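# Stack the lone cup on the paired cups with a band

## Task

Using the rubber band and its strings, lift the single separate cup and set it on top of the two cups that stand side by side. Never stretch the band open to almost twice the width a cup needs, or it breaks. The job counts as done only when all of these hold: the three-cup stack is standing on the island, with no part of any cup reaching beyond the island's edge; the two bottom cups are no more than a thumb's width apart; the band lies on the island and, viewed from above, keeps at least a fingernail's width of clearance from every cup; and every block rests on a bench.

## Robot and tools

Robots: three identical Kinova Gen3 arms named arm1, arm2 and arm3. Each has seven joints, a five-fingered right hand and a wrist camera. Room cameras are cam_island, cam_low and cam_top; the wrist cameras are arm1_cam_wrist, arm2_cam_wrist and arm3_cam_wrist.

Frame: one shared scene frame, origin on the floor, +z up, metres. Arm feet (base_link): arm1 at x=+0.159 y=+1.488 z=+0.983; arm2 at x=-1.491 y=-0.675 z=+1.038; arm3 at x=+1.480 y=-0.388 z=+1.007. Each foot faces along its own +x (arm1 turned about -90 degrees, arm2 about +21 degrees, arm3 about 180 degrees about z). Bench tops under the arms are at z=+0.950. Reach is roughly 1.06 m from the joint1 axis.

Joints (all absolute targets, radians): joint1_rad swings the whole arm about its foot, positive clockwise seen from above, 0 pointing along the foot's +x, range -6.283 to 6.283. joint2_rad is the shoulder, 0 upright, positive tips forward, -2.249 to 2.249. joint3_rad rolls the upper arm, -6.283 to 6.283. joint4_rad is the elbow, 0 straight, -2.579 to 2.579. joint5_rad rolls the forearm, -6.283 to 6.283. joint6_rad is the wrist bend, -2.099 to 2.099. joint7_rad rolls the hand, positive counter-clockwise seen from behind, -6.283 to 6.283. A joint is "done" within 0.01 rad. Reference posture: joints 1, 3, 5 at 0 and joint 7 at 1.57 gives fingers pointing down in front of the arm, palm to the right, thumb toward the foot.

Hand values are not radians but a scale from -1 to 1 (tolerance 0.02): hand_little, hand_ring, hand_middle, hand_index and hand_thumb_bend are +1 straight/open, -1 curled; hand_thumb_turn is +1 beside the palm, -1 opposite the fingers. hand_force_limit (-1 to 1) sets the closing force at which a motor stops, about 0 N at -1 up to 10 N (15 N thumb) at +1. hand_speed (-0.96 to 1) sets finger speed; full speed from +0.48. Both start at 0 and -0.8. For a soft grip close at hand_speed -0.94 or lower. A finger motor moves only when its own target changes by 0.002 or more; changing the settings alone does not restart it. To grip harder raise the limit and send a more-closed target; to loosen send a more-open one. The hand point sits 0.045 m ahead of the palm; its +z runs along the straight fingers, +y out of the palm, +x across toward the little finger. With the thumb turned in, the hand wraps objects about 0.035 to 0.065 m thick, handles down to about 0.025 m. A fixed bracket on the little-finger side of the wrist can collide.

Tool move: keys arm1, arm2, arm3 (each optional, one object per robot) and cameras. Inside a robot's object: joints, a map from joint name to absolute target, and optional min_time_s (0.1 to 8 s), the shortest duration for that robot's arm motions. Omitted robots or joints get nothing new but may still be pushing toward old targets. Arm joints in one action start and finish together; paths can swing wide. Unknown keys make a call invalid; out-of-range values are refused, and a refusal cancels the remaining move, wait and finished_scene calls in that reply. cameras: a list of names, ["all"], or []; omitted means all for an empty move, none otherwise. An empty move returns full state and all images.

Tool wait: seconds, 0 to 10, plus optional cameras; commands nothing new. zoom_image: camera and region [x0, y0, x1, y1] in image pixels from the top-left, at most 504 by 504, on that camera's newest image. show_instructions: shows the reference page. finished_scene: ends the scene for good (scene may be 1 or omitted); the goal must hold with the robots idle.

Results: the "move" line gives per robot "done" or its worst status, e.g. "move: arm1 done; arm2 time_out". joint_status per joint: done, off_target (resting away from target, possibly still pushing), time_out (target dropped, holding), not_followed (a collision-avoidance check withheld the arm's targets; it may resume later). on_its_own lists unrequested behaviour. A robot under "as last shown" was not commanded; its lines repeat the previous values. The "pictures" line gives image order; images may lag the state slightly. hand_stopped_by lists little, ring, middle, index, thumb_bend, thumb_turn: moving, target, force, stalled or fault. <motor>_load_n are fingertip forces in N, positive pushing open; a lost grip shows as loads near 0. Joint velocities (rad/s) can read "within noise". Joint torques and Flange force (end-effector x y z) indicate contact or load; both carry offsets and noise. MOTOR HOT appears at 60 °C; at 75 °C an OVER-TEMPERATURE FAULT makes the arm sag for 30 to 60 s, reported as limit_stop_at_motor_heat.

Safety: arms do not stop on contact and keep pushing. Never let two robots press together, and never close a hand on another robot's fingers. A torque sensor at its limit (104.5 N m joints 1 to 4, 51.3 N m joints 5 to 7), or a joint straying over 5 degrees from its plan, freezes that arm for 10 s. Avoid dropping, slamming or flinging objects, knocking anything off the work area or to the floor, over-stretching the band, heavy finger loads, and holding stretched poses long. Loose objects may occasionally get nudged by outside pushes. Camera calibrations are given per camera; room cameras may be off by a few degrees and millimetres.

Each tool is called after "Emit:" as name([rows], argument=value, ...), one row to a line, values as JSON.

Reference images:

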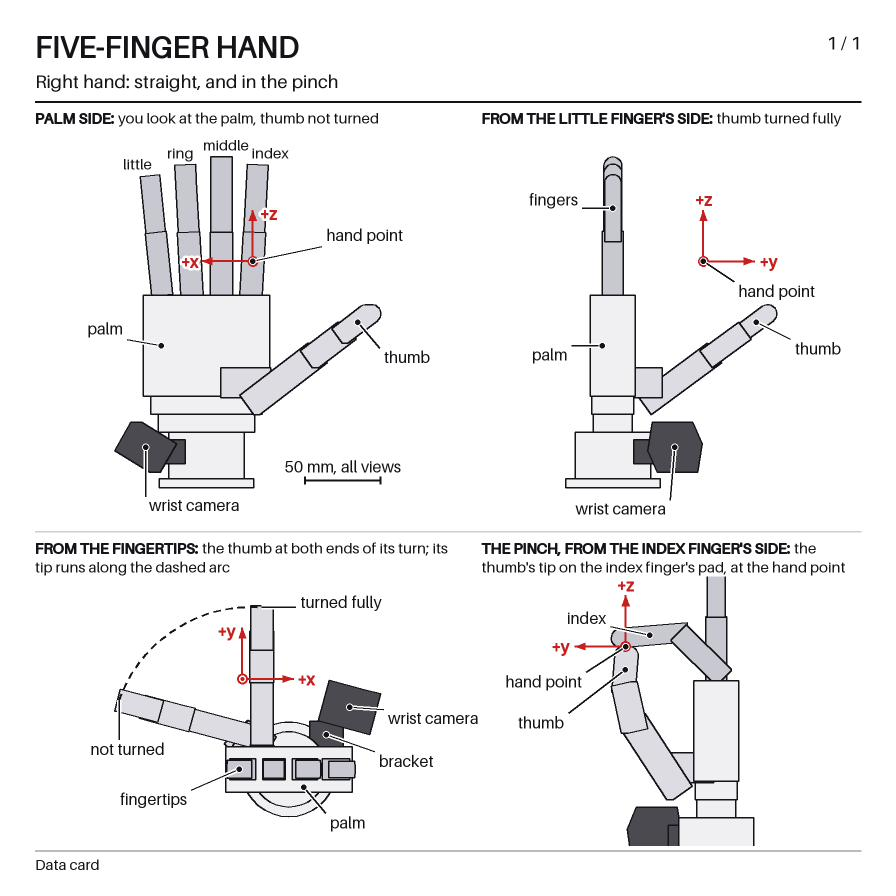

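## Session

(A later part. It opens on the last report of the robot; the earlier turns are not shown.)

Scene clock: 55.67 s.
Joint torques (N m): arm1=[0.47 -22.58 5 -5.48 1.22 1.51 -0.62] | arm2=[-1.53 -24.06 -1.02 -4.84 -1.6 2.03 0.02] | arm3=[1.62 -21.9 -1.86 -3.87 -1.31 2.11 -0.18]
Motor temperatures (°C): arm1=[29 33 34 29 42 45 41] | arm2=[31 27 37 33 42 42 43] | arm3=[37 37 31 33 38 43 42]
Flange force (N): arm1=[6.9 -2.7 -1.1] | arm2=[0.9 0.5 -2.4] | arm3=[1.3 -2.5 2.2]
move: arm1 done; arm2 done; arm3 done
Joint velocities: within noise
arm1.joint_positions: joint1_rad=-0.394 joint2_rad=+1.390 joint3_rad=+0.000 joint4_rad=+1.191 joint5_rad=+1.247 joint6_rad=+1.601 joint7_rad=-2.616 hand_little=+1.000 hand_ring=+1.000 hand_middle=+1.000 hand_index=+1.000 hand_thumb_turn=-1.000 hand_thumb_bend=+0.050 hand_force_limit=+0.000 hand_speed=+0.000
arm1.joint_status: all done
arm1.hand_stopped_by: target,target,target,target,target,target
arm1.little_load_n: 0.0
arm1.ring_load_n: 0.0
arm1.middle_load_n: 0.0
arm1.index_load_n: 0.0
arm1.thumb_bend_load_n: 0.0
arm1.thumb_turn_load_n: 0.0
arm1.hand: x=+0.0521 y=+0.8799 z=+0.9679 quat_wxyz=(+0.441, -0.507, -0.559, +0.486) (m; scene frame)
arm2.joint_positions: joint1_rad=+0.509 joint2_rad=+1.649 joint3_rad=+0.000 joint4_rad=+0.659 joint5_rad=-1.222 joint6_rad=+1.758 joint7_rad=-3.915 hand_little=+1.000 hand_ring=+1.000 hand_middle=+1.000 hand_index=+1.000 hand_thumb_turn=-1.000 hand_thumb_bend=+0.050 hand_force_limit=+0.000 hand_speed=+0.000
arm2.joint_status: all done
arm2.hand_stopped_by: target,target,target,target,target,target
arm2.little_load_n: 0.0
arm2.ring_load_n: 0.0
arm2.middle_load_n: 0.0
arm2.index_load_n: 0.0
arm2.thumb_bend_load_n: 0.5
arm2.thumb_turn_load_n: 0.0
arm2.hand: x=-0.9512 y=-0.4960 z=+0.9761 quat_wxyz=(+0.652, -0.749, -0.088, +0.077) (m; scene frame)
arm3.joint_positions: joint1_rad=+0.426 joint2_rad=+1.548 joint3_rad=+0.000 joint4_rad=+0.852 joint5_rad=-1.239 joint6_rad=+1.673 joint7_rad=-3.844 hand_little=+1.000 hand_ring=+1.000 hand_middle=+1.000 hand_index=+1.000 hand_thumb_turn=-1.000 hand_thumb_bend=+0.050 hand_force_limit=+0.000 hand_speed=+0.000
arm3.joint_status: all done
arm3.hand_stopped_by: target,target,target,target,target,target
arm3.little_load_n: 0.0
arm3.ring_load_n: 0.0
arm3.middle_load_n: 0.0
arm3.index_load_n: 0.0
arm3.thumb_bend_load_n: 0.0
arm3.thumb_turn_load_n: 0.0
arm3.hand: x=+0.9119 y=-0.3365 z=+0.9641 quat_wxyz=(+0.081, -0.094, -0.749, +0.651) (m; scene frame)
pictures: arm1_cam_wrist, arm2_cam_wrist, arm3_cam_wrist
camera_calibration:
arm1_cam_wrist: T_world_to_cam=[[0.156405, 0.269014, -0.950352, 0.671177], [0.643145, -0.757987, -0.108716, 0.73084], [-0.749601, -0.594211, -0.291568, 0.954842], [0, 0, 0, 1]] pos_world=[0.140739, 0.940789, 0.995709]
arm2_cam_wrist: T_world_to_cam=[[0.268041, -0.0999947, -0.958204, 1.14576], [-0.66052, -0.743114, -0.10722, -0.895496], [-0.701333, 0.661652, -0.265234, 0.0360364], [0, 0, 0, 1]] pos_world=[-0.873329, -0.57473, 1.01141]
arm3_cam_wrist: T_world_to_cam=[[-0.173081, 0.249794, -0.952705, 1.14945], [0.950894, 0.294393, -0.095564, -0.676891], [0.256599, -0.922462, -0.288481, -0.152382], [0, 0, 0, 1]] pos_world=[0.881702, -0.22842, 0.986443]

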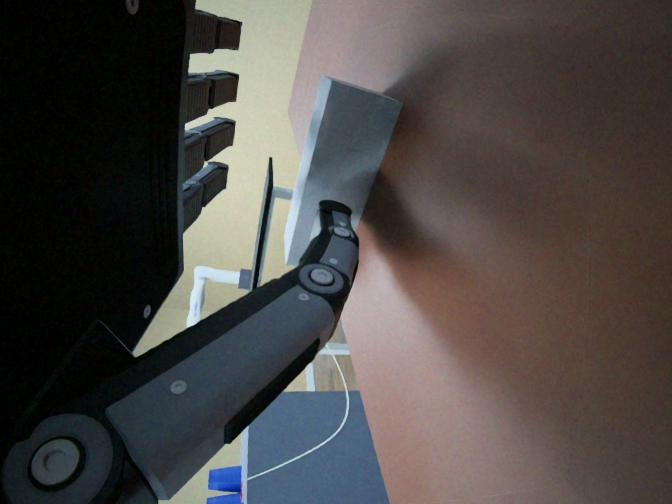

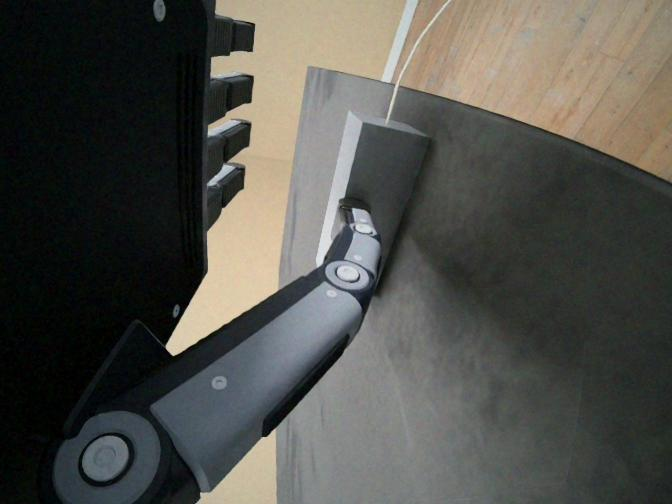

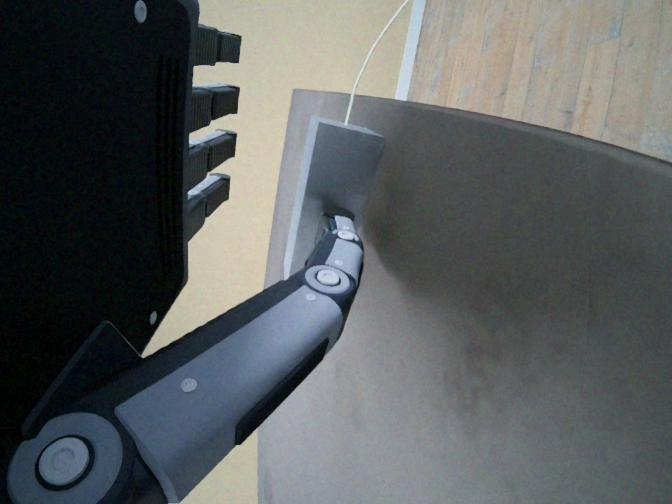

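Emit:
move(arm1={"joints": {"hand_speed": -0.4, "hand_index": 0.4, "hand_middle": 0.4}}, arm2={"joints": {"hand_speed": -0.4, "hand_index": 0.4, "hand_middle": 0.4}}, arm3={"joints": {"hand_speed": -0.4, "hand_index": 0.4, "hand_middle": 0.4}}, cameras=["arm1_cam_wrist", "arm2_cam_wrist", "arm3_cam_wrist"])

Emit:
move(arm1={"joints": {"hand_speed": -0.94, "hand_force_limit": -0.2, "hand_index": -0.4, "hand_middle": -0.4}}, arm2={"joints": {"hand_speed": -0.94, "hand_force_limit": -0.2, "hand_index": -0.4, "hand_middle": -0.4}}, arm3={"joints": {"hand_speed": -0.94, "hand_force_limit": -0.2, "hand_index": -0.4, "hand_middle": -0.4}}, cameras=["arm1_cam_wrist", "arm2_cam_wrist", "arm3_cam_wrist"])

Scene clock: 57.30 s.
Joint torques (N m): arm1=[0.39 -22.62 5.09 -5.42 1.28 1.53 -0.64] | arm2=[-1.58 -24.05 -1 -4.84 -1.59 2.04 0] | arm3=[1.62 -21.92 -1.87 -3.89 -1.35 2.09 -0.14]
Motor temperatures (°C): arm1=[29 33 34 29 42 45 41] | arm2=[31 28 37 33 42 42 43] | arm3=[37 37 31 33 38 43 42]
Flange force (N): arm1=[6.6 -2.5 -1.1] | arm2=[0.7 0.4 -2.4] | arm3=[1.4 -2.5 2.1]
move: arm1 done; arm2 done; arm3 done
Joint velocities: within noise
arm1.joint_positions: joint1_rad=-0.394 joint2_rad=+1.390 joint3_rad=+0.000 joint4_rad=+1.191 joint5_rad=+1.247 joint6_rad=+1.601 joint7_rad=-2.616 hand_little=+1.000 hand_ring=+1.000 hand_middle=+0.400 hand_index=+0.400 hand_thumb_turn=-1.000 hand_thumb_bend=+0.050 hand_force_limit=+0.000 hand_speed=-0.400
arm1.joint_status: all done
arm1.hand_stopped_by: target,target,target,target,target,target
arm1.little_load_n: 0.0
arm1.ring_load_n: 0.0
arm1.middle_load_n: 0.0
arm1.index_load_n: 0.0
arm1.thumb_bend_load_n: 0.0
arm1.thumb_turn_load_n: 0.0
arm1.hand: x=+0.0521 y=+0.8799 z=+0.9679 quat_wxyz=(+0.441, -0.507, -0.559, +0.486) (m; scene frame)
arm2.joint_positions: joint1_rad=+0.509 joint2_rad=+1.649 joint3_rad=+0.000 joint4_rad=+0.659 joint5_rad=-1.222 joint6_rad=+1.758 joint7_rad=-3.915 hand_little=+1.000 hand_ring=+1.000 hand_middle=+0.400 hand_index=+0.400 hand_thumb_turn=-1.000 hand_thumb_bend=+0.050 hand_force_limit=+0.000 hand_speed=-0.400
arm2.joint_status: all done
arm2.hand_stopped_by: target,target,target,target,target,target
arm2.little_load_n: -0.5
arm2.ring_load_n: 0.0
arm2.middle_load_n: 0.0
arm2.index_load_n: 0.0
arm2.thumb_bend_load_n: 0.0
arm2.thumb_turn_load_n: 0.0
arm2.hand: x=-0.9512 y=-0.4960 z=+0.9761 quat_wxyz=(+0.652, -0.749, -0.088, +0.077) (m; scene frame)
arm3.joint_positions: joint1_rad=+0.426 joint2_rad=+1.548 joint3_rad=+0.000 joint4_rad=+0.852 joint5_rad=-1.239 joint6_rad=+1.673 joint7_rad=-3.844 hand_little=+1.000 hand_ring=+1.000 hand_middle=+0.400 hand_index=+0.400 hand_thumb_turn=-1.000 hand_thumb_bend=+0.050 hand_force_limit=+0.000 hand_speed=-0.400
arm3.joint_status: all done
arm3.hand_stopped_by: target,target,target,target,target,target
arm3.little_load_n: 0.0
arm3.ring_load_n: 0.0
arm3.middle_load_n: -0.5
arm3.index_load_n: -0.5
arm3.thumb_bend_load_n: 0.5
arm3.thumb_turn_load_n: 0.0
arm3.hand: x=+0.9119 y=-0.3365 z=+0.9641 quat_wxyz=(+0.081, -0.094, -0.749, +0.651) (m; scene frame)
pictures: arm1_cam_wrist, arm2_cam_wrist, arm3_cam_wrist
camera_calibration:
arm1_cam_wrist: T_world_to_cam=[[0.156477, 0.268951, -0.950358, 0.671244], [0.643178, -0.757976, -0.108607, 0.730576], [-0.749558, -0.594255, -0.291589, 0.954913], [0, 0, 0, 1]] pos_world=[0.140839, 0.940689, 0.99571]
arm2_cam_wrist: T_world_to_cam=[[0.268041, -0.0999947, -0.958204, 1.14576], [-0.66052, -0.743114, -0.10722, -0.895496], [-0.701333, 0.661652, -0.265234, 0.0360364], [0, 0, 0, 1]] pos_world=[-0.873329, -0.57473, 1.01141]
arm3_cam_wrist: T_world_to_cam=[[-0.173015, 0.24991, -0.952686, 1.1494], [0.950908, 0.294379, -0.0954701, -0.677], [0.256592, -0.922435, -0.288573, -0.152279], [0, 0, 0, 1]] pos_world=[0.881702, -0.22842, 0.986443]

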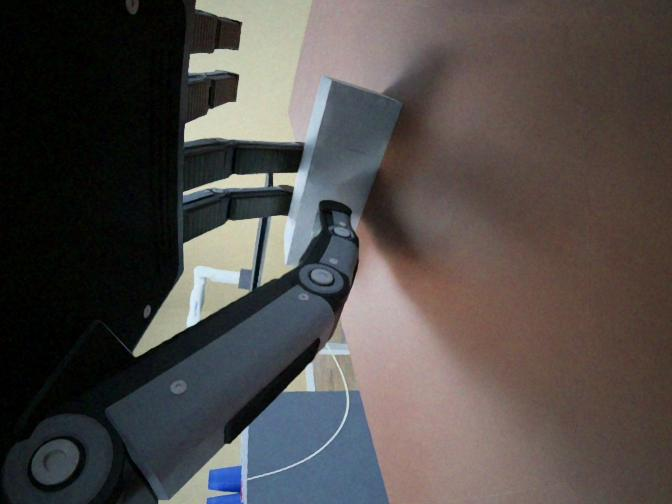

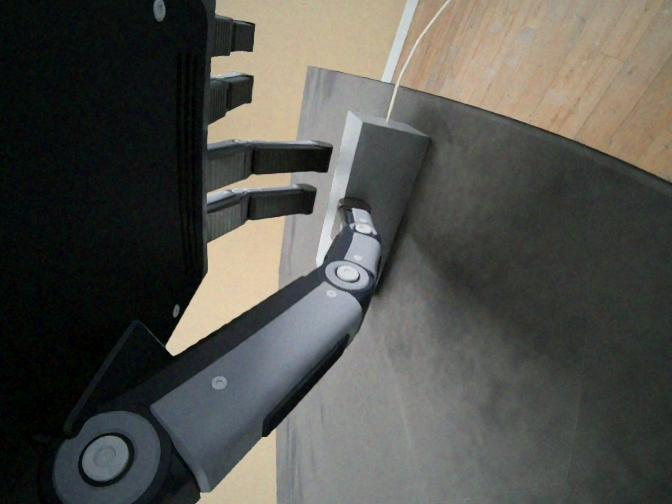

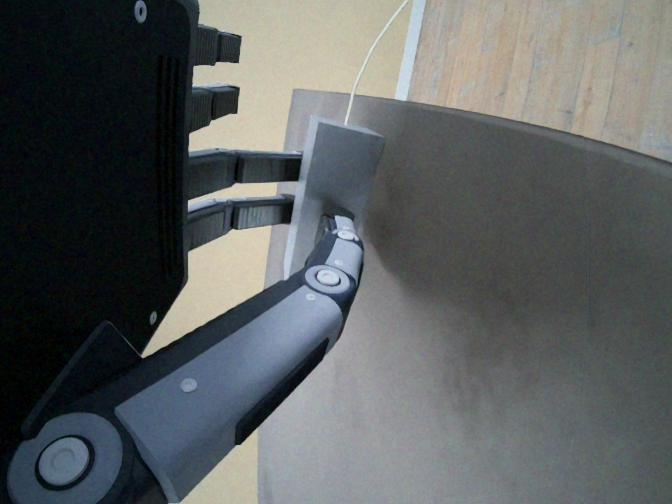

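Scene clock: 60.67 s.
Joint torques (N m): arm1=[0.1 -20.77 3.67 -5.18 0.7 0.46 -0.53] | arm2=[-1.55 -23.03 -0.44 -4.74 -1.2 1.47 0.08] | arm3=[1.94 -20.39 -0.78 -3.78 -0.75 1.04 -0.05]
Motor temperatures (°C): arm1=[29 33 34 29 42 45 41] | arm2=[31 28 37 32 42 42 43] | arm3=[37 37 31 33 38 43 42]
Flange force (N): arm1=[7.0 -6.4 -1.1] | arm2=[0.4 -1.8 -2.6] | arm3=[1.0 -5.9 2.0]
move: arm1 off_target; arm2 off_target; arm3 off_target
Joint velocities: within noise
arm1.joint_positions: joint1_rad=-0.394 joint2_rad=+1.390 joint3_rad=+0.000 joint4_rad=+1.191 joint5_rad=+1.247 joint6_rad=+1.601 joint7_rad=-2.616 hand_little=+1.000 hand_ring=+1.000 hand_middle=+0.198 hand_index=+0.193 hand_thumb_turn=-1.000 hand_thumb_bend=+0.051 hand_force_limit=-0.200 hand_speed=-0.940
arm1.joint_status: hand_middle off_target (ended at +0.198, target -0.400); hand_index off_target (ended at +0.193, target -0.400); the others done
arm1.hand_stopped_by: target,target,force,force,target,target
arm1.little_load_n: 0.0
arm1.ring_load_n: 0.0
arm1.middle_load_n: 4.0
arm1.index_load_n: 5.5
arm1.thumb_bend_load_n: 2.5
arm1.thumb_turn_load_n: -0.5
arm1.hand: x=+0.0521 y=+0.8799 z=+0.9679 quat_wxyz=(+0.441, -0.507, -0.559, +0.486) (m; scene frame)
arm2.joint_positions: joint1_rad=+0.509 joint2_rad=+1.649 joint3_rad=+0.000 joint4_rad=+0.659 joint5_rad=-1.222 joint6_rad=+1.758 joint7_rad=-3.915 hand_little=+1.000 hand_ring=+1.000 hand_middle=+0.159 hand_index=+0.159 hand_thumb_turn=-1.000 hand_thumb_bend=+0.050 hand_force_limit=-0.200 hand_speed=-0.940
arm2.joint_status: hand_middle off_target (ended at +0.159, target -0.400); hand_index off_target (ended at +0.159, target -0.400); the others done
arm2.hand_stopped_by: target,target,force,force,target,target
arm2.little_load_n: 0.0
arm2.ring_load_n: 0.0
arm2.middle_load_n: 4.0
arm2.index_load_n: 5.0
arm2.thumb_bend_load_n: 1.5
arm2.thumb_turn_load_n: -0.5
arm2.hand: x=-0.9512 y=-0.4960 z=+0.9761 quat_wxyz=(+0.652, -0.749, -0.088, +0.077) (m; scene frame)
arm3.joint_positions: joint1_rad=+0.426 joint2_rad=+1.548 joint3_rad=+0.000 joint4_rad=+0.852 joint5_rad=-1.239 joint6_rad=+1.673 joint7_rad=-3.844 hand_little=+1.000 hand_ring=+1.000 hand_middle=+0.199 hand_index=+0.198 hand_thumb_turn=-1.000 hand_thumb_bend=+0.051 hand_force_limit=-0.200 hand_speed=-0.940
arm3.joint_status: hand_middle off_target (ended at +0.199, target -0.400); hand_index off_target (ended at +0.198, target -0.400); the others done
arm3.hand_stopped_by: target,target,force,force,target,target
arm3.little_load_n: 0.0
arm3.ring_load_n: 0.0
arm3.middle_load_n: 3.5
arm3.index_load_n: 4.5
arm3.thumb_bend_load_n: 2.5
arm3.thumb_turn_load_n: 0.0
arm3.hand: x=+0.9119 y=-0.3366 z=+0.9641 quat_wxyz=(+0.081, -0.094, -0.749, +0.651) (m; scene frame)
pictures: arm1_cam_wrist, arm2_cam_wrist, arm3_cam_wrist
camera_calibration:
arm1_cam_wrist: T_world_to_cam=[[0.156417, 0.269023, -0.950347, 0.671146], [0.643193, -0.75795, -0.108697, 0.730715], [-0.749558, -0.594255, -0.29159, 0.954974], [0, 0, 0, 1]] pos_world=[0.140839, 0.940789, 0.995709]
arm2_cam_wrist: T_world_to_cam=[[0.268024, -0.100013, -0.958207, 1.14564], [-0.660526, -0.743111, -0.107196, -0.895536], [-0.701333, 0.661652, -0.265233, 0.0360094], [0, 0, 0, 1]] pos_world=[-0.873329, -0.574729, 1.01131]
arm3_cam_wrist: T_world_to_cam=[[-0.173081, 0.249794, -0.952705, 1.14947], [0.950894, 0.294393, -0.095564, -0.676987], [0.256599, -0.922462, -0.288481, -0.152408], [0, 0, 0, 1]] pos_world=[0.881802, -0.22842, 0.986443]

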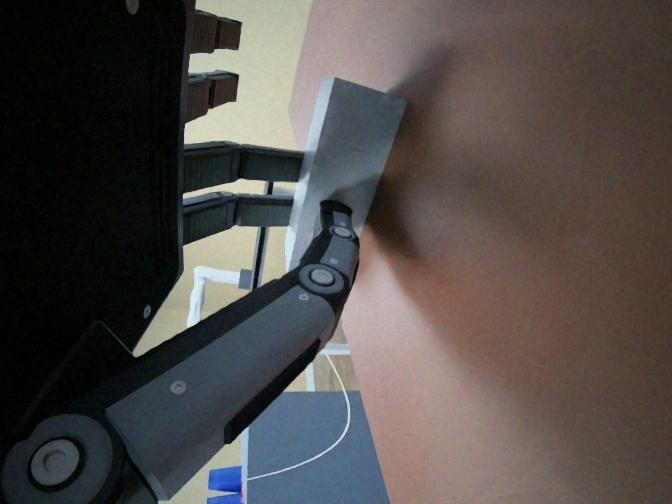

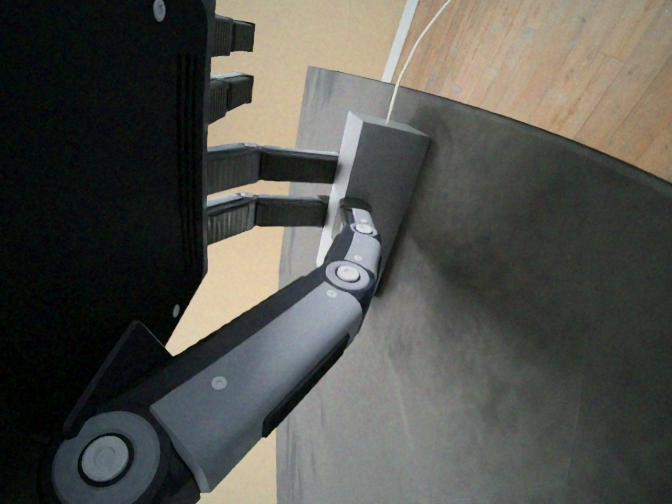

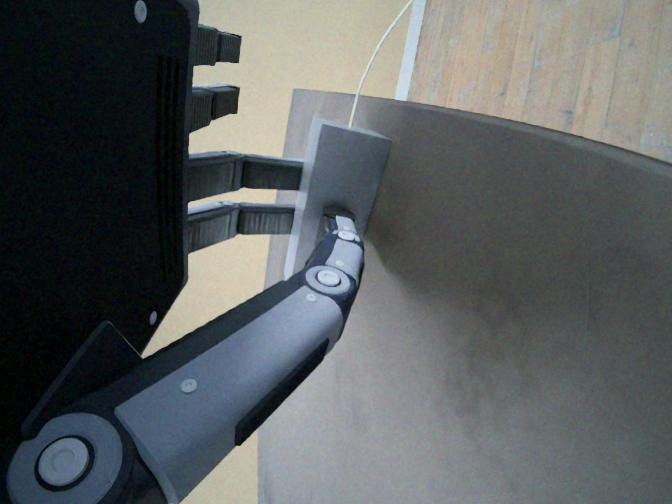

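Emit:
move(arm1={"joints": {"joint1_rad": -0.3943, "joint2_rad": 1.2588, "joint4_rad": 1.2715, "joint5_rad": 1.2483, "joint6_rad": 1.6170, "joint7_rad": -2.5683}, "min_time_s": 4}, arm2={"joints": {"joint1_rad": 0.5048, "joint2_rad": 1.5111, "joint4_rad": 0.8161, "joint5_rad": -1.2219, "joint6_rad": 1.7482, "joint7_rad": -3.8982}, "min_time_s": 4}, arm3={"joints": {"joint1_rad": 0.4260, "joint2_rad": 1.4028, "joint4_rad": 0.9724, "joint5_rad": -1.2414, "joint6_rad": 1.6812, "joint7_rad": -3.8674}, "min_time_s": 4}, cameras=["all"])

Scene clock: 65.43 s.
Joint torques (N m): arm1=[0.42 -23.01 5.45 -5.91 1.6 1.82 -0.64] | arm2=[-1.52 -24.67 -1.35 -4.88 -1.84 2.35 -0.03] | arm3=[1.62 -22.47 -2.19 -4.16 -1.65 2.35 -0.19]
Motor temperatures (°C): arm1=[29 34 34 29 42 45 41] | arm2=[31 28 37 32 42 42 43] | arm3=[37 38 31 33 38 43 42]
Flange force (N): arm1=[6.7 -0.6 -0.8] | arm2=[0.6 1.6 -2.1] | arm3=[1.2 -1.3 2.4]
move: arm1 done; arm2 done; arm3 done
Joint velocities: within noise
arm1.joint_positions: joint1_rad=-0.394 joint2_rad=+1.259 joint3_rad=+0.000 joint4_rad=+1.271 joint5_rad=+1.248 joint6_rad=+1.617 joint7_rad=-2.568 hand_little=+1.000 hand_ring=+1.000 hand_middle=+0.198 hand_index=+0.193 hand_thumb_turn=-1.000 hand_thumb_bend=+0.051 hand_force_limit=-0.200 hand_speed=-0.940
arm1.joint_status: all done
arm1.hand_stopped_by: target,target,force,force,target,target
arm1.little_load_n: 0.0
arm1.ring_load_n: 0.0
arm1.middle_load_n: 1.5
arm1.index_load_n: 3.5
arm1.thumb_bend_load_n: 5.5
arm1.thumb_turn_load_n: 0.0
arm1.hand: x=+0.0524 y=+0.8797 z=+1.0300 quat_wxyz=(+0.441, -0.507, -0.558, +0.486) (m; scene frame)
arm2.joint_positions: joint1_rad=+0.505 joint2_rad=+1.511 joint3_rad=+0.000 joint4_rad=+0.816 joint5_rad=-1.222 joint6_rad=+1.748 joint7_rad=-3.898 hand_little=+1.000 hand_ring=+1.000 hand_middle=+0.159 hand_index=+0.159 hand_thumb_turn=-1.000 hand_thumb_bend=+0.051 hand_force_limit=-0.200 hand_speed=-0.940
arm2.joint_status: all done
arm2.hand_stopped_by: target,target,force,force,target,target
arm2.little_load_n: 0.0
arm2.ring_load_n: 0.0
arm2.middle_load_n: 2.5
arm2.index_load_n: 3.5
arm2.thumb_bend_load_n: 4.0
arm2.thumb_turn_load_n: -0.5
arm2.hand: x=-0.9540 y=-0.4918 z=+1.0298 quat_wxyz=(+0.652, -0.750, -0.088, +0.076) (m; scene frame)
arm3.joint_positions: joint1_rad=+0.426 joint2_rad=+1.403 joint3_rad=+0.000 joint4_rad=+0.972 joint5_rad=-1.241 joint6_rad=+1.681 joint7_rad=-3.867 hand_little=+1.000 hand_ring=+1.000 hand_middle=+0.199 hand_index=+0.198 hand_thumb_turn=-1.000 hand_thumb_bend=+0.051 hand_force_limit=-0.200 hand_speed=-0.940
arm3.joint_status: all done
arm3.hand_stopped_by: target,target,force,force,target,target
arm3.little_load_n: 0.0
arm3.ring_load_n: 0.0
arm3.middle_load_n: 2.0
arm3.index_load_n: 2.5
arm3.thumb_bend_load_n: 5.0
arm3.thumb_turn_load_n: 0.0
arm3.hand: x=+0.9121 y=-0.3363 z=+1.0300 quat_wxyz=(+0.081, -0.094, -0.749, +0.651) (m; scene frame)
pictures: arm1_cam_wrist, arm2_cam_wrist, arm3_cam_wrist, cam_island, cam_low, cam_top
camera_calibration:
arm1_cam_wrist: T_world_to_cam=[[0.156513, 0.268924, -0.95036, 0.730305], [0.643066, -0.75807, -0.108607, 0.737146], [-0.749647, -0.594146, -0.291584, 0.972956], [0, 0, 0, 1]] pos_world=[0.141038, 0.940489, 1.05781]
arm2_cam_wrist: T_world_to_cam=[[0.268294, -0.100154, -0.958117, 1.19835], [-0.66058, -0.743048, -0.107304, -0.88847], [-0.701179, 0.661702, -0.265515, 0.0459015], [0, 0, 0, 1]] pos_world=[-0.87623, -0.570529, 1.06501]
arm3_cam_wrist: T_world_to_cam=[[-0.173277, 0.250047, -0.952602, 1.21246], [0.950947, 0.29416, -0.0957623, -0.670818], [0.256272, -0.922468, -0.288753, -0.132661], [0, 0, 0, 1]] pos_world=[0.882, -0.228219, 1.05244]

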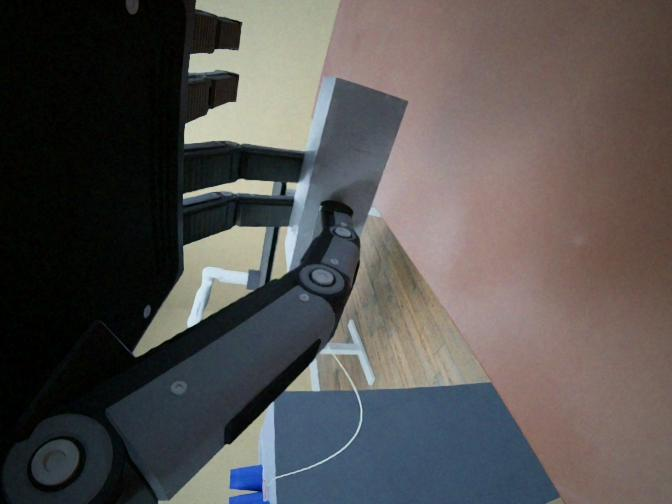

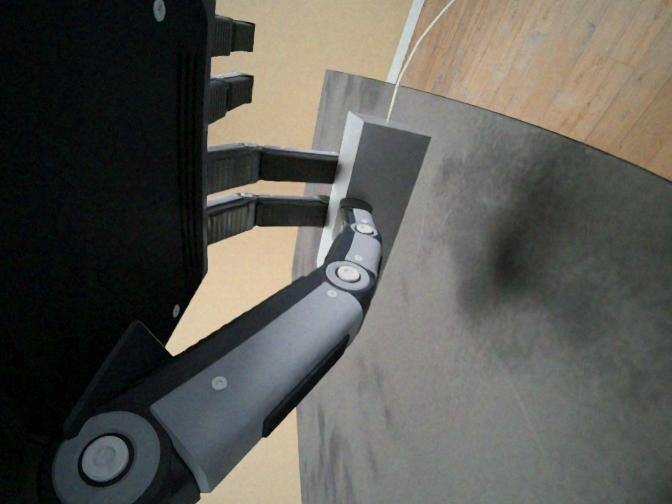

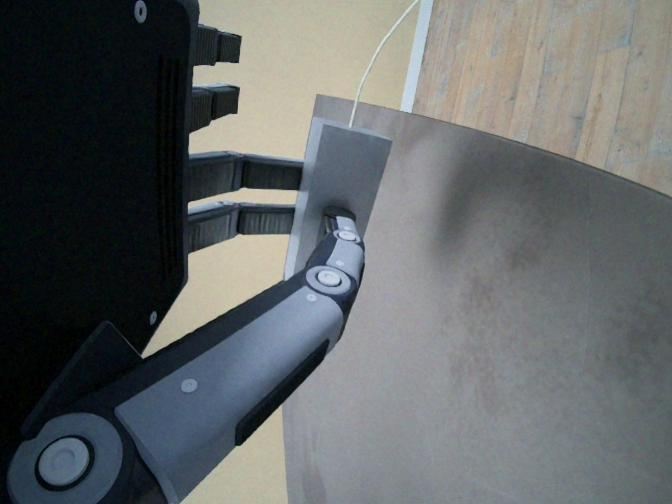

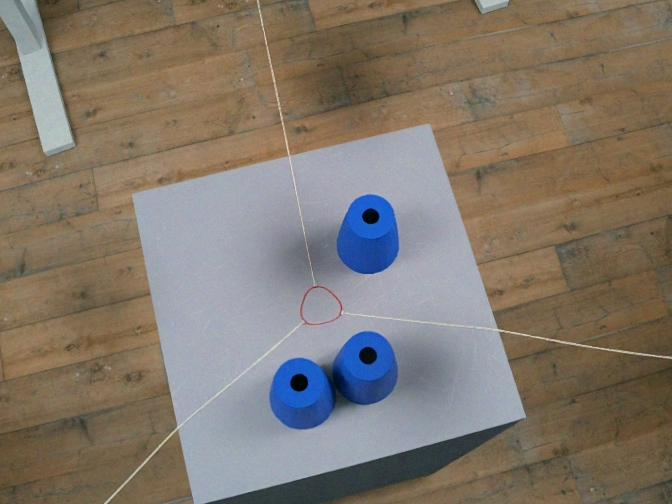

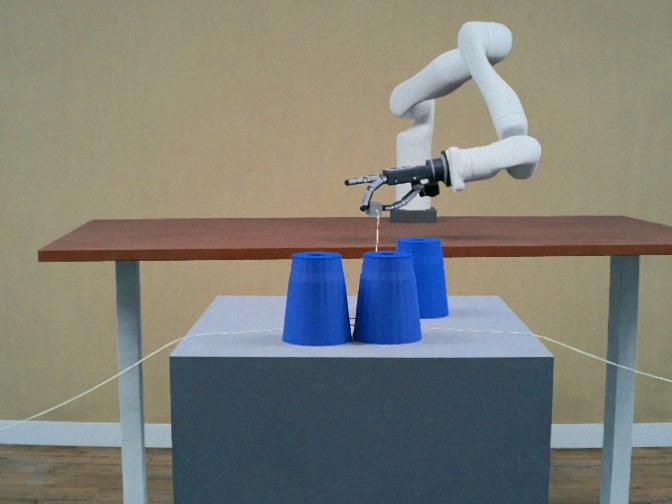

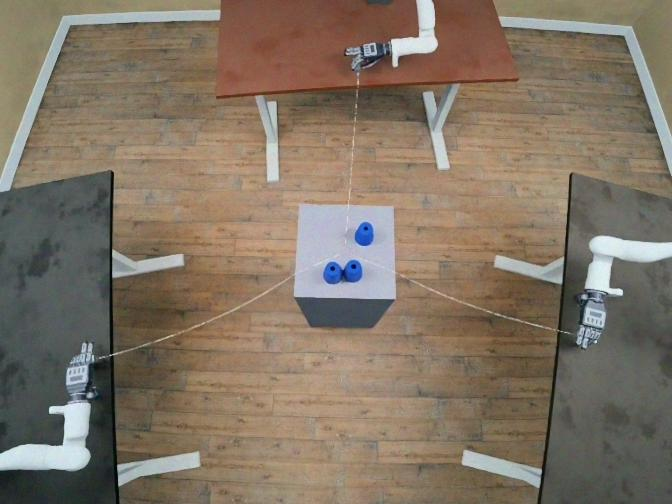

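Emit:
move(arm1={"joints": {"hand_force_limit": 0.0, "hand_index": -0.43, "hand_middle": -0.43}}, arm2={"joints": {"hand_force_limit": 0.0, "hand_index": -0.43, "hand_middle": -0.43}}, arm3={"joints": {"hand_force_limit": 0.0, "hand_index": -0.43, "hand_middle": -0.43}})

Emit:
move(arm1={"joints": {"joint1_rad": -0.4185, "joint2_rad": 1.0300, "joint4_rad": 1.4781, "joint5_rad": 1.2293, "joint6_rad": 1.6372, "joint7_rad": -2.5516}, "min_time_s": 4}, arm2={"joints": {"joint1_rad": 0.4694, "joint2_rad": 1.3027, "joint4_rad": 0.9996, "joint5_rad": -1.2520, "joint6_rad": 1.7325, "joint7_rad": -3.9309}, "min_time_s": 4}, arm3={"joints": {"joint1_rad": 0.4819, "joint2_rad": 1.2590, "joint4_rad": 0.9755, "joint5_rad": -1.2145, "joint6_rad": 1.7635, "joint7_rad": -3.9887}, "min_time_s": 4}, cameras=["cam_island", "cam_low", "cam_top"])

Scene clock: 72.93 s.
Joint torques (N m): arm1=[0.39 -22.96 5.46 -5.82 1.62 1.83 -0.63] | arm2=[-1.53 -24.67 -1.35 -4.84 -1.84 2.33 -0.03] | arm3=[1.67 -22.45 -2.2 -4.13 -1.61 2.36 -0.19]
Motor temperatures (°C): arm1=[29 35 34 29 42 45 41] | arm2=[31 29 37 32 42 42 43] | arm3=[37 38 31 33 38 43 42]
Flange force (N): arm1=[6.4 -0.6 -0.8] | arm2=[0.8 1.7 -2.2] | arm3=[1.4 -1.3 2.4]
move: arm1 off_target; arm2 off_target; arm3 off_target
Joint velocities: within noise
arm1.joint_positions: joint1_rad=-0.394 joint2_rad=+1.259 joint3_rad=+0.000 joint4_rad=+1.272 joint5_rad=+1.248 joint6_rad=+1.617 joint7_rad=-2.568 hand_little=+1.000 hand_ring=+1.000 hand_middle=+0.183 hand_index=+0.183 hand_thumb_turn=-1.000 hand_thumb_bend=+0.052 hand_force_limit=+0.000 hand_speed=-0.940
arm1.joint_status: hand_middle off_target (ended at +0.183, target -0.430); hand_index off_target (ended at +0.183, target -0.430); the others done
arm1.hand_stopped_by: target,target,force,force,target,target
arm1.little_load_n: 0.0
arm1.ring_load_n: 0.0
arm1.middle_load_n: 5.5
arm1.index_load_n: 4.5
arm1.thumb_bend_load_n: 10.5
arm1.thumb_turn_load_n: 0.5
arm1.hand: x=+0.0524 y=+0.8797 z=+1.0300 quat_wxyz=(+0.441, -0.507, -0.558, +0.486) (m; scene frame)
arm2.joint_positions: joint1_rad=+0.505 joint2_rad=+1.511 joint3_rad=+0.000 joint4_rad=+0.816 joint5_rad=-1.222 joint6_rad=+1.748 joint7_rad=-3.898 hand_little=+1.000 hand_ring=+1.000 hand_middle=+0.150 hand_index=+0.154 hand_thumb_turn=-1.000 hand_thumb_bend=+0.052 hand_force_limit=+0.000 hand_speed=-0.940
arm2.joint_status: hand_middle off_target (ended at +0.150, target -0.430); hand_index off_target (ended at +0.154, target -0.430); the others done
arm2.hand_stopped_by: target,target,force,force,target,target
arm2.little_load_n: 0.0
arm2.ring_load_n: 0.0
arm2.middle_load_n: 6.5
arm2.index_load_n: 5.0
arm2.thumb_bend_load_n: 6.5
arm2.thumb_turn_load_n: -0.5
arm2.hand: x=-0.9540 y=-0.4918 z=+1.0298 quat_wxyz=(+0.652, -0.750, -0.088, +0.076) (m; scene frame)
arm3.joint_positions: joint1_rad=+0.426 joint2_rad=+1.403 joint3_rad=+0.000 joint4_rad=+0.972 joint5_rad=-1.241 joint6_rad=+1.681 joint7_rad=-3.867 hand_little=+1.000 hand_ring=+1.000 hand_middle=+0.178 hand_index=+0.183 hand_thumb_turn=-1.000 hand_thumb_bend=+0.053 hand_force_limit=+0.000 hand_speed=-0.940
arm3.joint_status: hand_middle off_target (ended at +0.178, target -0.430); hand_index off_target (ended at +0.183, target -0.430); the others done
arm3.hand_stopped_by: target,target,force,force,target,target
arm3.little_load_n: 0.0
arm3.ring_load_n: 0.0
arm3.middle_load_n: 6.0
arm3.index_load_n: 4.0
arm3.thumb_bend_load_n: 11.0
arm3.thumb_turn_load_n: 1.0
arm3.hand: x=+0.9121 y=-0.3363 z=+1.0300 quat_wxyz=(+0.081, -0.094, -0.749, +0.651) (m; scene frame)
pictures: none

Scene clock: 77.23 s.
Joint torques (N m): arm1=[0.4 -21.36 5.13 -6.08 1.64 1.78 -0.66] | arm2=[-1.58 -24.25 -1.27 -5.15 -1.9 2.28 -0.05] | arm3=[1.6 -22.44 -2.11 -4.73 -1.84 2.13 -0.18]
Motor temperatures (°C): arm1=[29 35 34 29 42 45 41] | arm2=[31 29 37 32 42 42 43] | arm3=[37 38 31 33 38 43 42]
Flange force (N): arm1=[6.4 0.4 -0.6] | arm2=[0.2 1.3 -2.0] | arm3=[1.5 -1.3 2.2]
move: arm1 done; arm2 done; arm3 done
Joint velocities: within noise
arm1.joint_positions: joint1_rad=-0.418 joint2_rad=+1.030 joint3_rad=+0.000 joint4_rad=+1.478 joint5_rad=+1.229 joint6_rad=+1.637 joint7_rad=-2.552 hand_little=+1.000 hand_ring=+1.000 hand_middle=+0.183 hand_index=+0.183 hand_thumb_turn=-1.000 hand_thumb_bend=+0.052 hand_force_limit=+0.000 hand_speed=-0.940
arm1.joint_status: all done
arm1.hand_stopped_by: target,target,force,force,target,target
arm1.little_load_n: 0.0
arm1.ring_load_n: 0.0
arm1.middle_load_n: 6.0
arm1.index_load_n: 4.5
arm1.thumb_bend_load_n: 11.0
arm1.thumb_turn_load_n: 1.0
arm1.hand: x=+0.0524 y=+0.9151 z=+1.1216 quat_wxyz=(+0.441, -0.507, -0.559, +0.486) (m; scene frame)
arm2.joint_positions: joint1_rad=+0.469 joint2_rad=+1.303 joint3_rad=+0.000 joint4_rad=+1.000 joint5_rad=-1.252 joint6_rad=+1.733 joint7_rad=-3.931 hand_little=+1.000 hand_ring=+1.000 hand_middle=+0.150 hand_index=+0.154 hand_thumb_turn=-1.000 hand_thumb_bend=+0.052 hand_force_limit=+0.000 hand_speed=-0.940
arm2.joint_status: all done
arm2.hand_stopped_by: target,target,force,force,target,target
arm2.little_load_n: 0.0
arm2.ring_load_n: 0.0
arm2.middle_load_n: 6.5
arm2.index_load_n: 4.5
arm2.thumb_bend_load_n: 6.5
arm2.thumb_turn_load_n: 0.0
arm2.hand: x=-0.9594 y=-0.4666 z=+1.1218 quat_wxyz=(+0.652, -0.749, -0.088, +0.077) (m; scene frame)
arm3.joint_positions: joint1_rad=+0.482 joint2_rad=+1.259 joint3_rad=+0.000 joint4_rad=+0.976 joint5_rad=-1.215 joint6_rad=+1.764 joint7_rad=-3.989 hand_little=+1.000 hand_ring=+1.000 hand_middle=+0.178 hand_index=+0.183 hand_thumb_turn=-1.000 hand_thumb_bend=+0.053 hand_force_limit=+0.000 hand_speed=-0.940
arm3.joint_status: all done
arm3.hand_stopped_by: target,target,force,force,target,target
arm3.little_load_n: 0.0
arm3.ring_load_n: 0.0
arm3.middle_load_n: 6.0
arm3.index_load_n: 4.5
arm3.thumb_bend_load_n: 11.0
arm3.thumb_turn_load_n: 1.0
arm3.hand: x=+0.9218 y=-0.2978 z=+1.1189 quat_wxyz=(+0.079, -0.095, -0.752, +0.648) (m; scene frame)
pictures: cam_island, cam_low, cam_top

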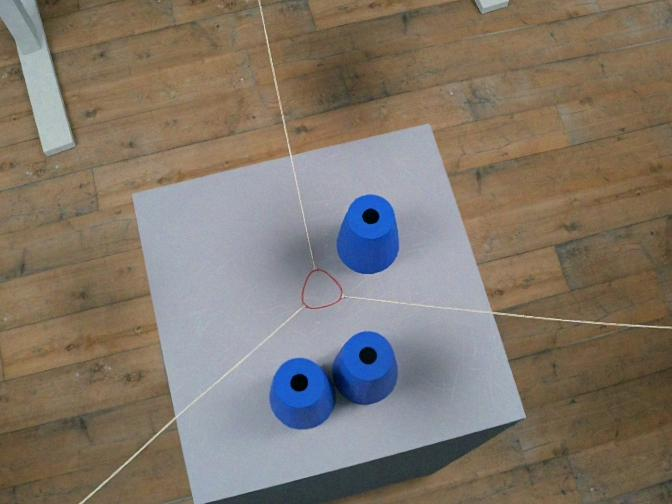

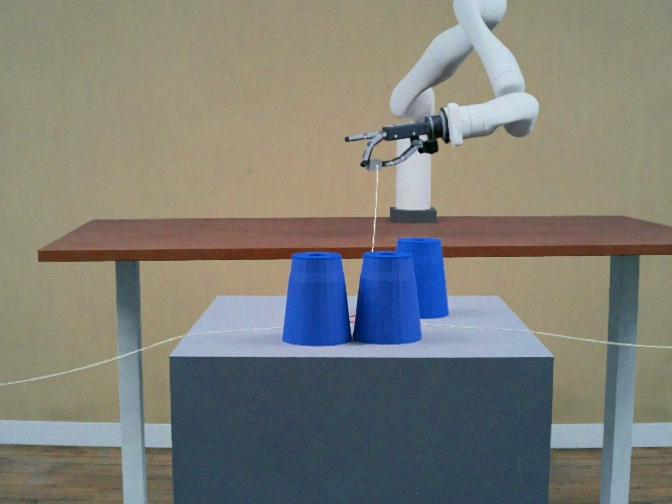

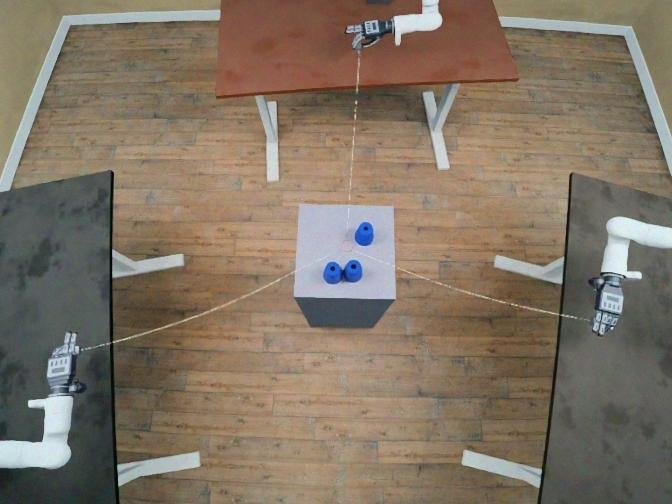

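Emit:
move(arm2={"joints": {"joint1_rad": 0.5174, "joint2_rad": 1.2271, "joint4_rad": 1.2160, "joint5_rad": -1.1931, "joint6_rad": 1.7172, "joint7_rad": -3.7843}, "min_time_s": 3}, arm3={"joints": {"joint1_rad": 0.5070, "joint2_rad": 1.1487, "joint4_rad": 1.2758, "joint5_rad": -1.1758, "joint6_rad": 1.7183, "joint7_rad": -3.8022}, "min_time_s": 3}, cameras=["cam_island", "cam_low", "cam_top"])

Scene clock: 83.67 s.
Joint torques (N m): arm1=[0.4 -21.29 5.06 -6 1.65 1.81 -0.67] | arm2=[-1.62 -22.8 -1.16 -4.15 -1.56 2.59 -0.06] | arm3=[1.66 -20.49 -1.94 -3.59 -1.49 2.53 -0.2]
Motor temperatures (°C): arm1=[29 36 34 29 42 45 41] | arm2=[31 30 37 32 42 42 43] | arm3=[37 39 31 33 38 43 42]
Flange force (N): arm1=[6.1 0.3 -0.6] | arm2=[-0.2 1.4 -1.9] | arm3=[1.5 -1.5 2.5]
move: arm2 done; arm3 done
Joint velocities: within noise
arm1: as last shown
arm1.thumb_bend_load_n: 10.5
arm2.joint_positions: joint1_rad=+0.517 joint2_rad=+1.227 joint3_rad=+0.000 joint4_rad=+1.216 joint5_rad=-1.193 joint6_rad=+1.717 joint7_rad=-3.784 hand_little=+1.000 hand_ring=+1.000 hand_middle=+0.150 hand_index=+0.154 hand_thumb_turn=-1.000 hand_thumb_bend=+0.052 hand_force_limit=+0.000 hand_speed=-0.940
arm2.joint_status: all done
arm2.hand_stopped_by: target,target,force,force,target,target
arm2.little_load_n: 0.0
arm2.ring_load_n: 0.0
arm2.middle_load_n: 6.5
arm2.index_load_n: 4.5
arm2.thumb_bend_load_n: 7.0
arm2.thumb_turn_load_n: -0.5
arm2.hand: x=-1.0060 y=-0.4910 z=+1.1217 quat_wxyz=(+0.652, -0.749, -0.089, +0.077) (m; scene frame)
arm3.joint_positions: joint1_rad=+0.507 joint2_rad=+1.149 joint3_rad=+0.000 joint4_rad=+1.276 joint5_rad=-1.176 joint6_rad=+1.718 joint7_rad=-3.802 hand_little=+1.000 hand_ring=+1.000 hand_middle=+0.178 hand_index=+0.183 hand_thumb_turn=-1.000 hand_thumb_bend=+0.053 hand_force_limit=+0.000 hand_speed=-0.940
arm3.joint_status: all done
arm3.hand_stopped_by: target,target,force,force,target,target
arm3.little_load_n: 0.0
arm3.ring_load_n: 0.0
arm3.middle_load_n: 6.0
arm3.index_load_n: 4.5
arm3.thumb_bend_load_n: 11.0
arm3.thumb_turn_load_n: 0.5
arm3.hand: x=+0.9769 y=-0.3210 z=+1.1228 quat_wxyz=(+0.081, -0.094, -0.748, +0.652) (m; scene frame)
pictures: cam_island, cam_low, cam_top

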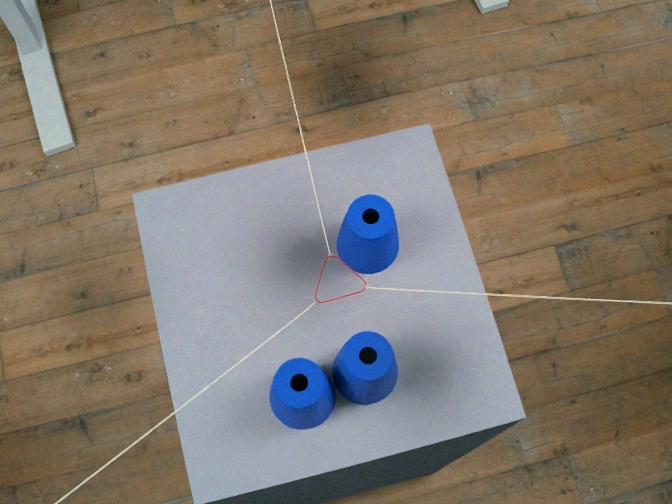

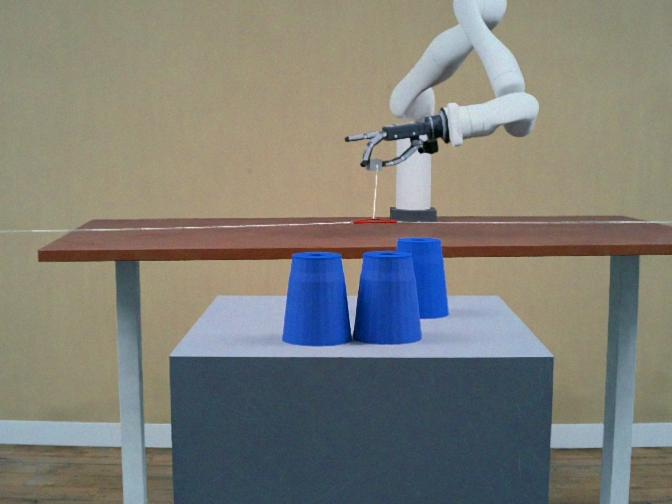

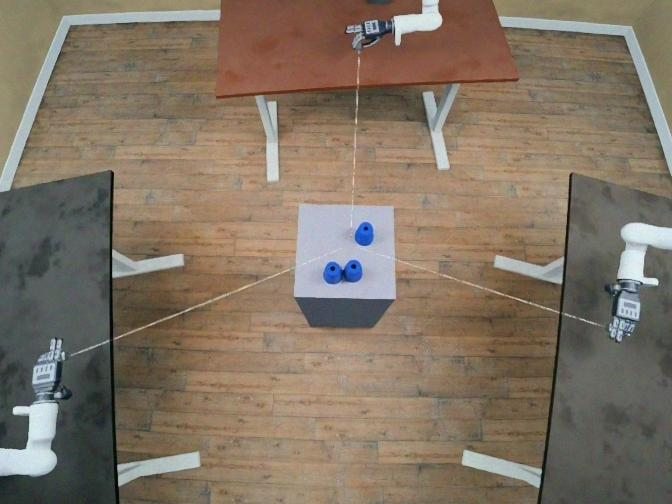

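Emit:
zoom_image(camera="cam_island", region=[290, 230, 390, 330])

Emit:
zoom_image(camera="cam_low", region=[320, 180, 440, 300])

Scaled by 5.040 from the camera's 672x504 image, which has a finer 960x720 frame.

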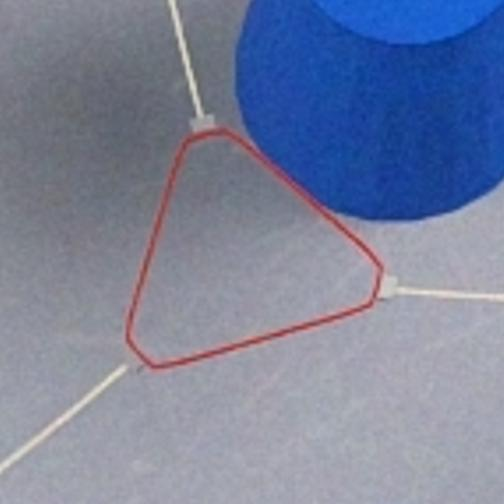

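Scaled by 4.200 from the camera's 672x504 image, which has a finer 960x720 frame.

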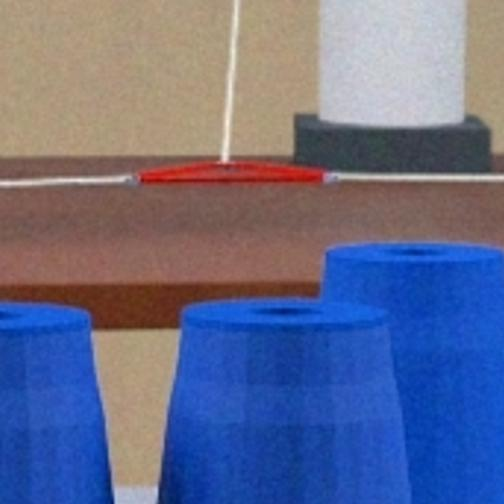

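Emit:
move(arm1={"joints": {"joint1_rad": -0.4172, "joint2_rad": 0.9575, "joint4_rad": 1.7088, "joint5_rad": 1.2234, "joint6_rad": 1.5864, "joint7_rad": -2.7016}, "min_time_s": 4}, arm2={"joints": {"joint1_rad": 0.5713, "joint2_rad": 1.3300, "joint4_rad": 0.9301, "joint5_rad": -1.1846, "joint6_rad": 1.8165, "joint7_rad": -3.9455}, "min_time_s": 4}, arm3={"joints": {"joint1_rad": 0.3695, "joint2_rad": 1.0748, "joint4_rad": 1.4996, "joint5_rad": -1.2747, "joint6_rad": 1.5865, "joint7_rad": -3.6889}, "min_time_s": 4}, cameras=["cam_island", "cam_low"])

Emit:
zoom_image(camera="cam_island", region=[290, 180, 430, 320])

Emit:
zoom_image(camera="cam_low", region=[320, 160, 460, 300])

Scene clock: 93.97 s.
Joint torques (N m): arm1=[0.53 -19.31 4.9 -4.47 0.97 2.12 -0.61] | arm2=[-1.47 -24.18 -1.07 -4.91 -1.66 2.42 -0.06] | arm3=[1.39 -19.17 -2.14 -2.63 -0.99 2.86 -0.27]
Motor temperatures (°C): arm1=[29 36 34 29 42 45 41] | arm2=[31 30 37 32 42 42 43] | arm3=[37 39 31 33 38 43 42]
Flange force (N): arm1=[4.3 0.3 -1.1] | arm2=[1.1 1.2 -2.0] | arm3=[2.3 -1.5 2.5]
move: arm1 done; arm2 done; arm3 done
Joint velocities: within noise
arm1.joint_positions: joint1_rad=-0.417 joint2_rad=+0.957 joint3_rad=+0.000 joint4_rad=+1.709 joint5_rad=+1.223 joint6_rad=+1.586 joint7_rad=-2.702 hand_little=+1.000 hand_ring=+1.000 hand_middle=+0.183 hand_index=+0.183 hand_thumb_turn=-1.000 hand_thumb_bend=+0.052 hand_force_limit=+0.000 hand_speed=-0.940
arm1.joint_status: all done
arm1.hand_stopped_by: target,target,force,force,target,target
arm1.little_load_n: 0.0
arm1.ring_load_n: 0.0
arm1.middle_load_n: 5.5
arm1.index_load_n: 5.0
arm1.thumb_bend_load_n: 10.5
arm1.thumb_turn_load_n: 1.5
arm1.hand: x=+0.0277 y=+0.9694 z=+1.1224 quat_wxyz=(+0.442, -0.508, -0.557, +0.486) (m; scene frame)
arm2.joint_positions: joint1_rad=+0.571 joint2_rad=+1.330 joint3_rad=+0.000 joint4_rad=+0.930 joint5_rad=-1.185 joint6_rad=+1.817 joint7_rad=-3.946 hand_little=+1.000 hand_ring=+1.000 hand_middle=+0.150 hand_index=+0.154 hand_thumb_turn=-1.000 hand_thumb_bend=+0.052 hand_force_limit=+0.000 hand_speed=-0.940
arm2.joint_status: all done
arm2.hand_stopped_by: target,target,force,force,target,target
arm2.little_load_n: 0.0
arm2.ring_load_n: -0.5
arm2.middle_load_n: 7.0
arm2.index_load_n: 4.0
arm2.thumb_bend_load_n: 6.5
arm2.thumb_turn_load_n: -1.0
arm2.hand: x=-0.9606 y=-0.5335 z=+1.1204 quat_wxyz=(+0.650, -0.751, -0.087, +0.077) (m; scene frame)
arm3.joint_positions: joint1_rad=+0.370 joint2_rad=+1.075 joint3_rad=+0.000 joint4_rad=+1.500 joint5_rad=-1.275 joint6_rad=+1.586 joint7_rad=-3.689 hand_little=+1.000 hand_ring=+1.000 hand_middle=+0.178 hand_index=+0.183 hand_thumb_turn=-1.000 hand_thumb_bend=+0.053 hand_force_limit=+0.000 hand_speed=-0.940
arm3.joint_status: all done
arm3.hand_stopped_by: target,target,force,force,target,target
arm3.little_load_n: 0.0
arm3.ring_load_n: 0.0
arm3.middle_load_n: 6.0
arm3.index_load_n: 4.5
arm3.thumb_bend_load_n: 11.0
arm3.thumb_turn_load_n: 1.0
arm3.hand: x=+0.9748 y=-0.4118 z=+1.1216 quat_wxyz=(+0.081, -0.094, -0.749, +0.651) (m; scene frame)
pictures: cam_island, cam_low

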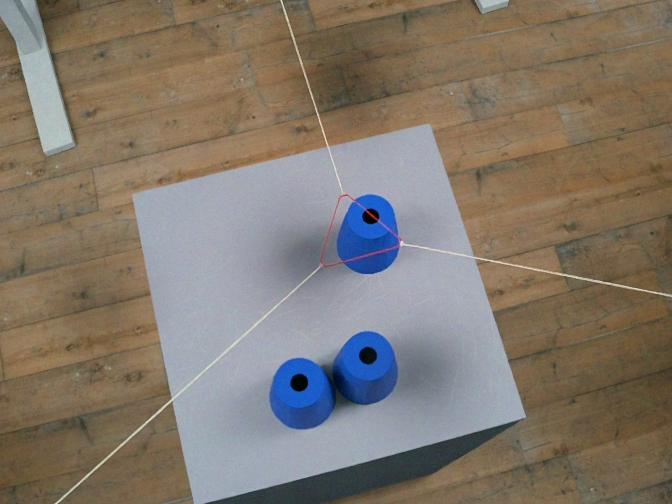

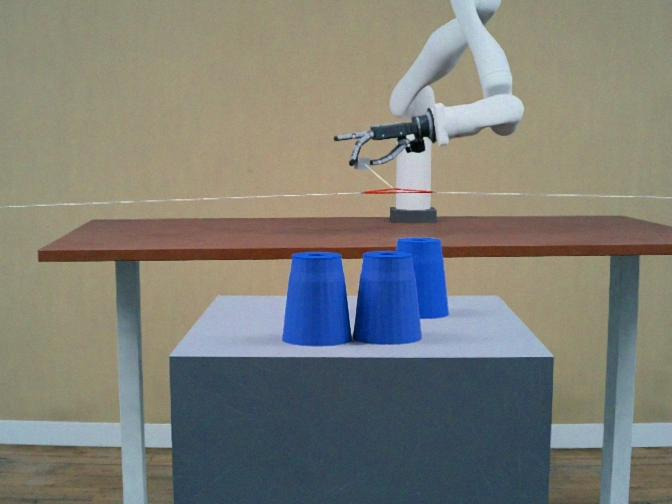

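Scaled by 3.600 from the camera's 672x504 image, which has a finer 960x720 frame.

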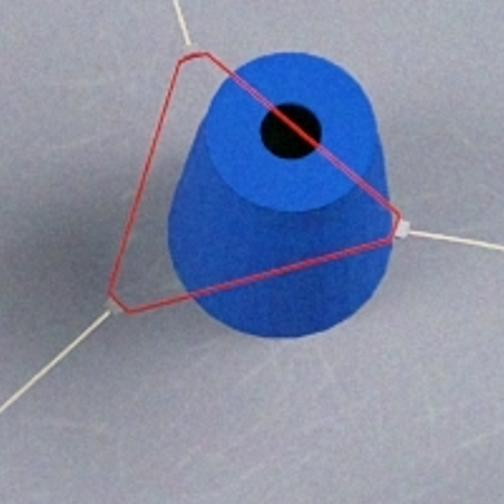

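Scaled by 3.600 from the camera's 672x504 image, which has a finer 960x720 frame.

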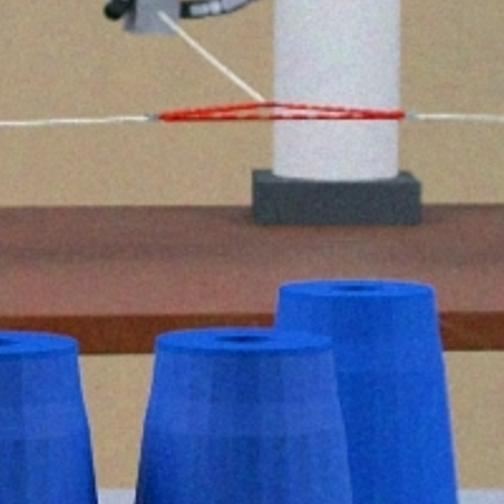

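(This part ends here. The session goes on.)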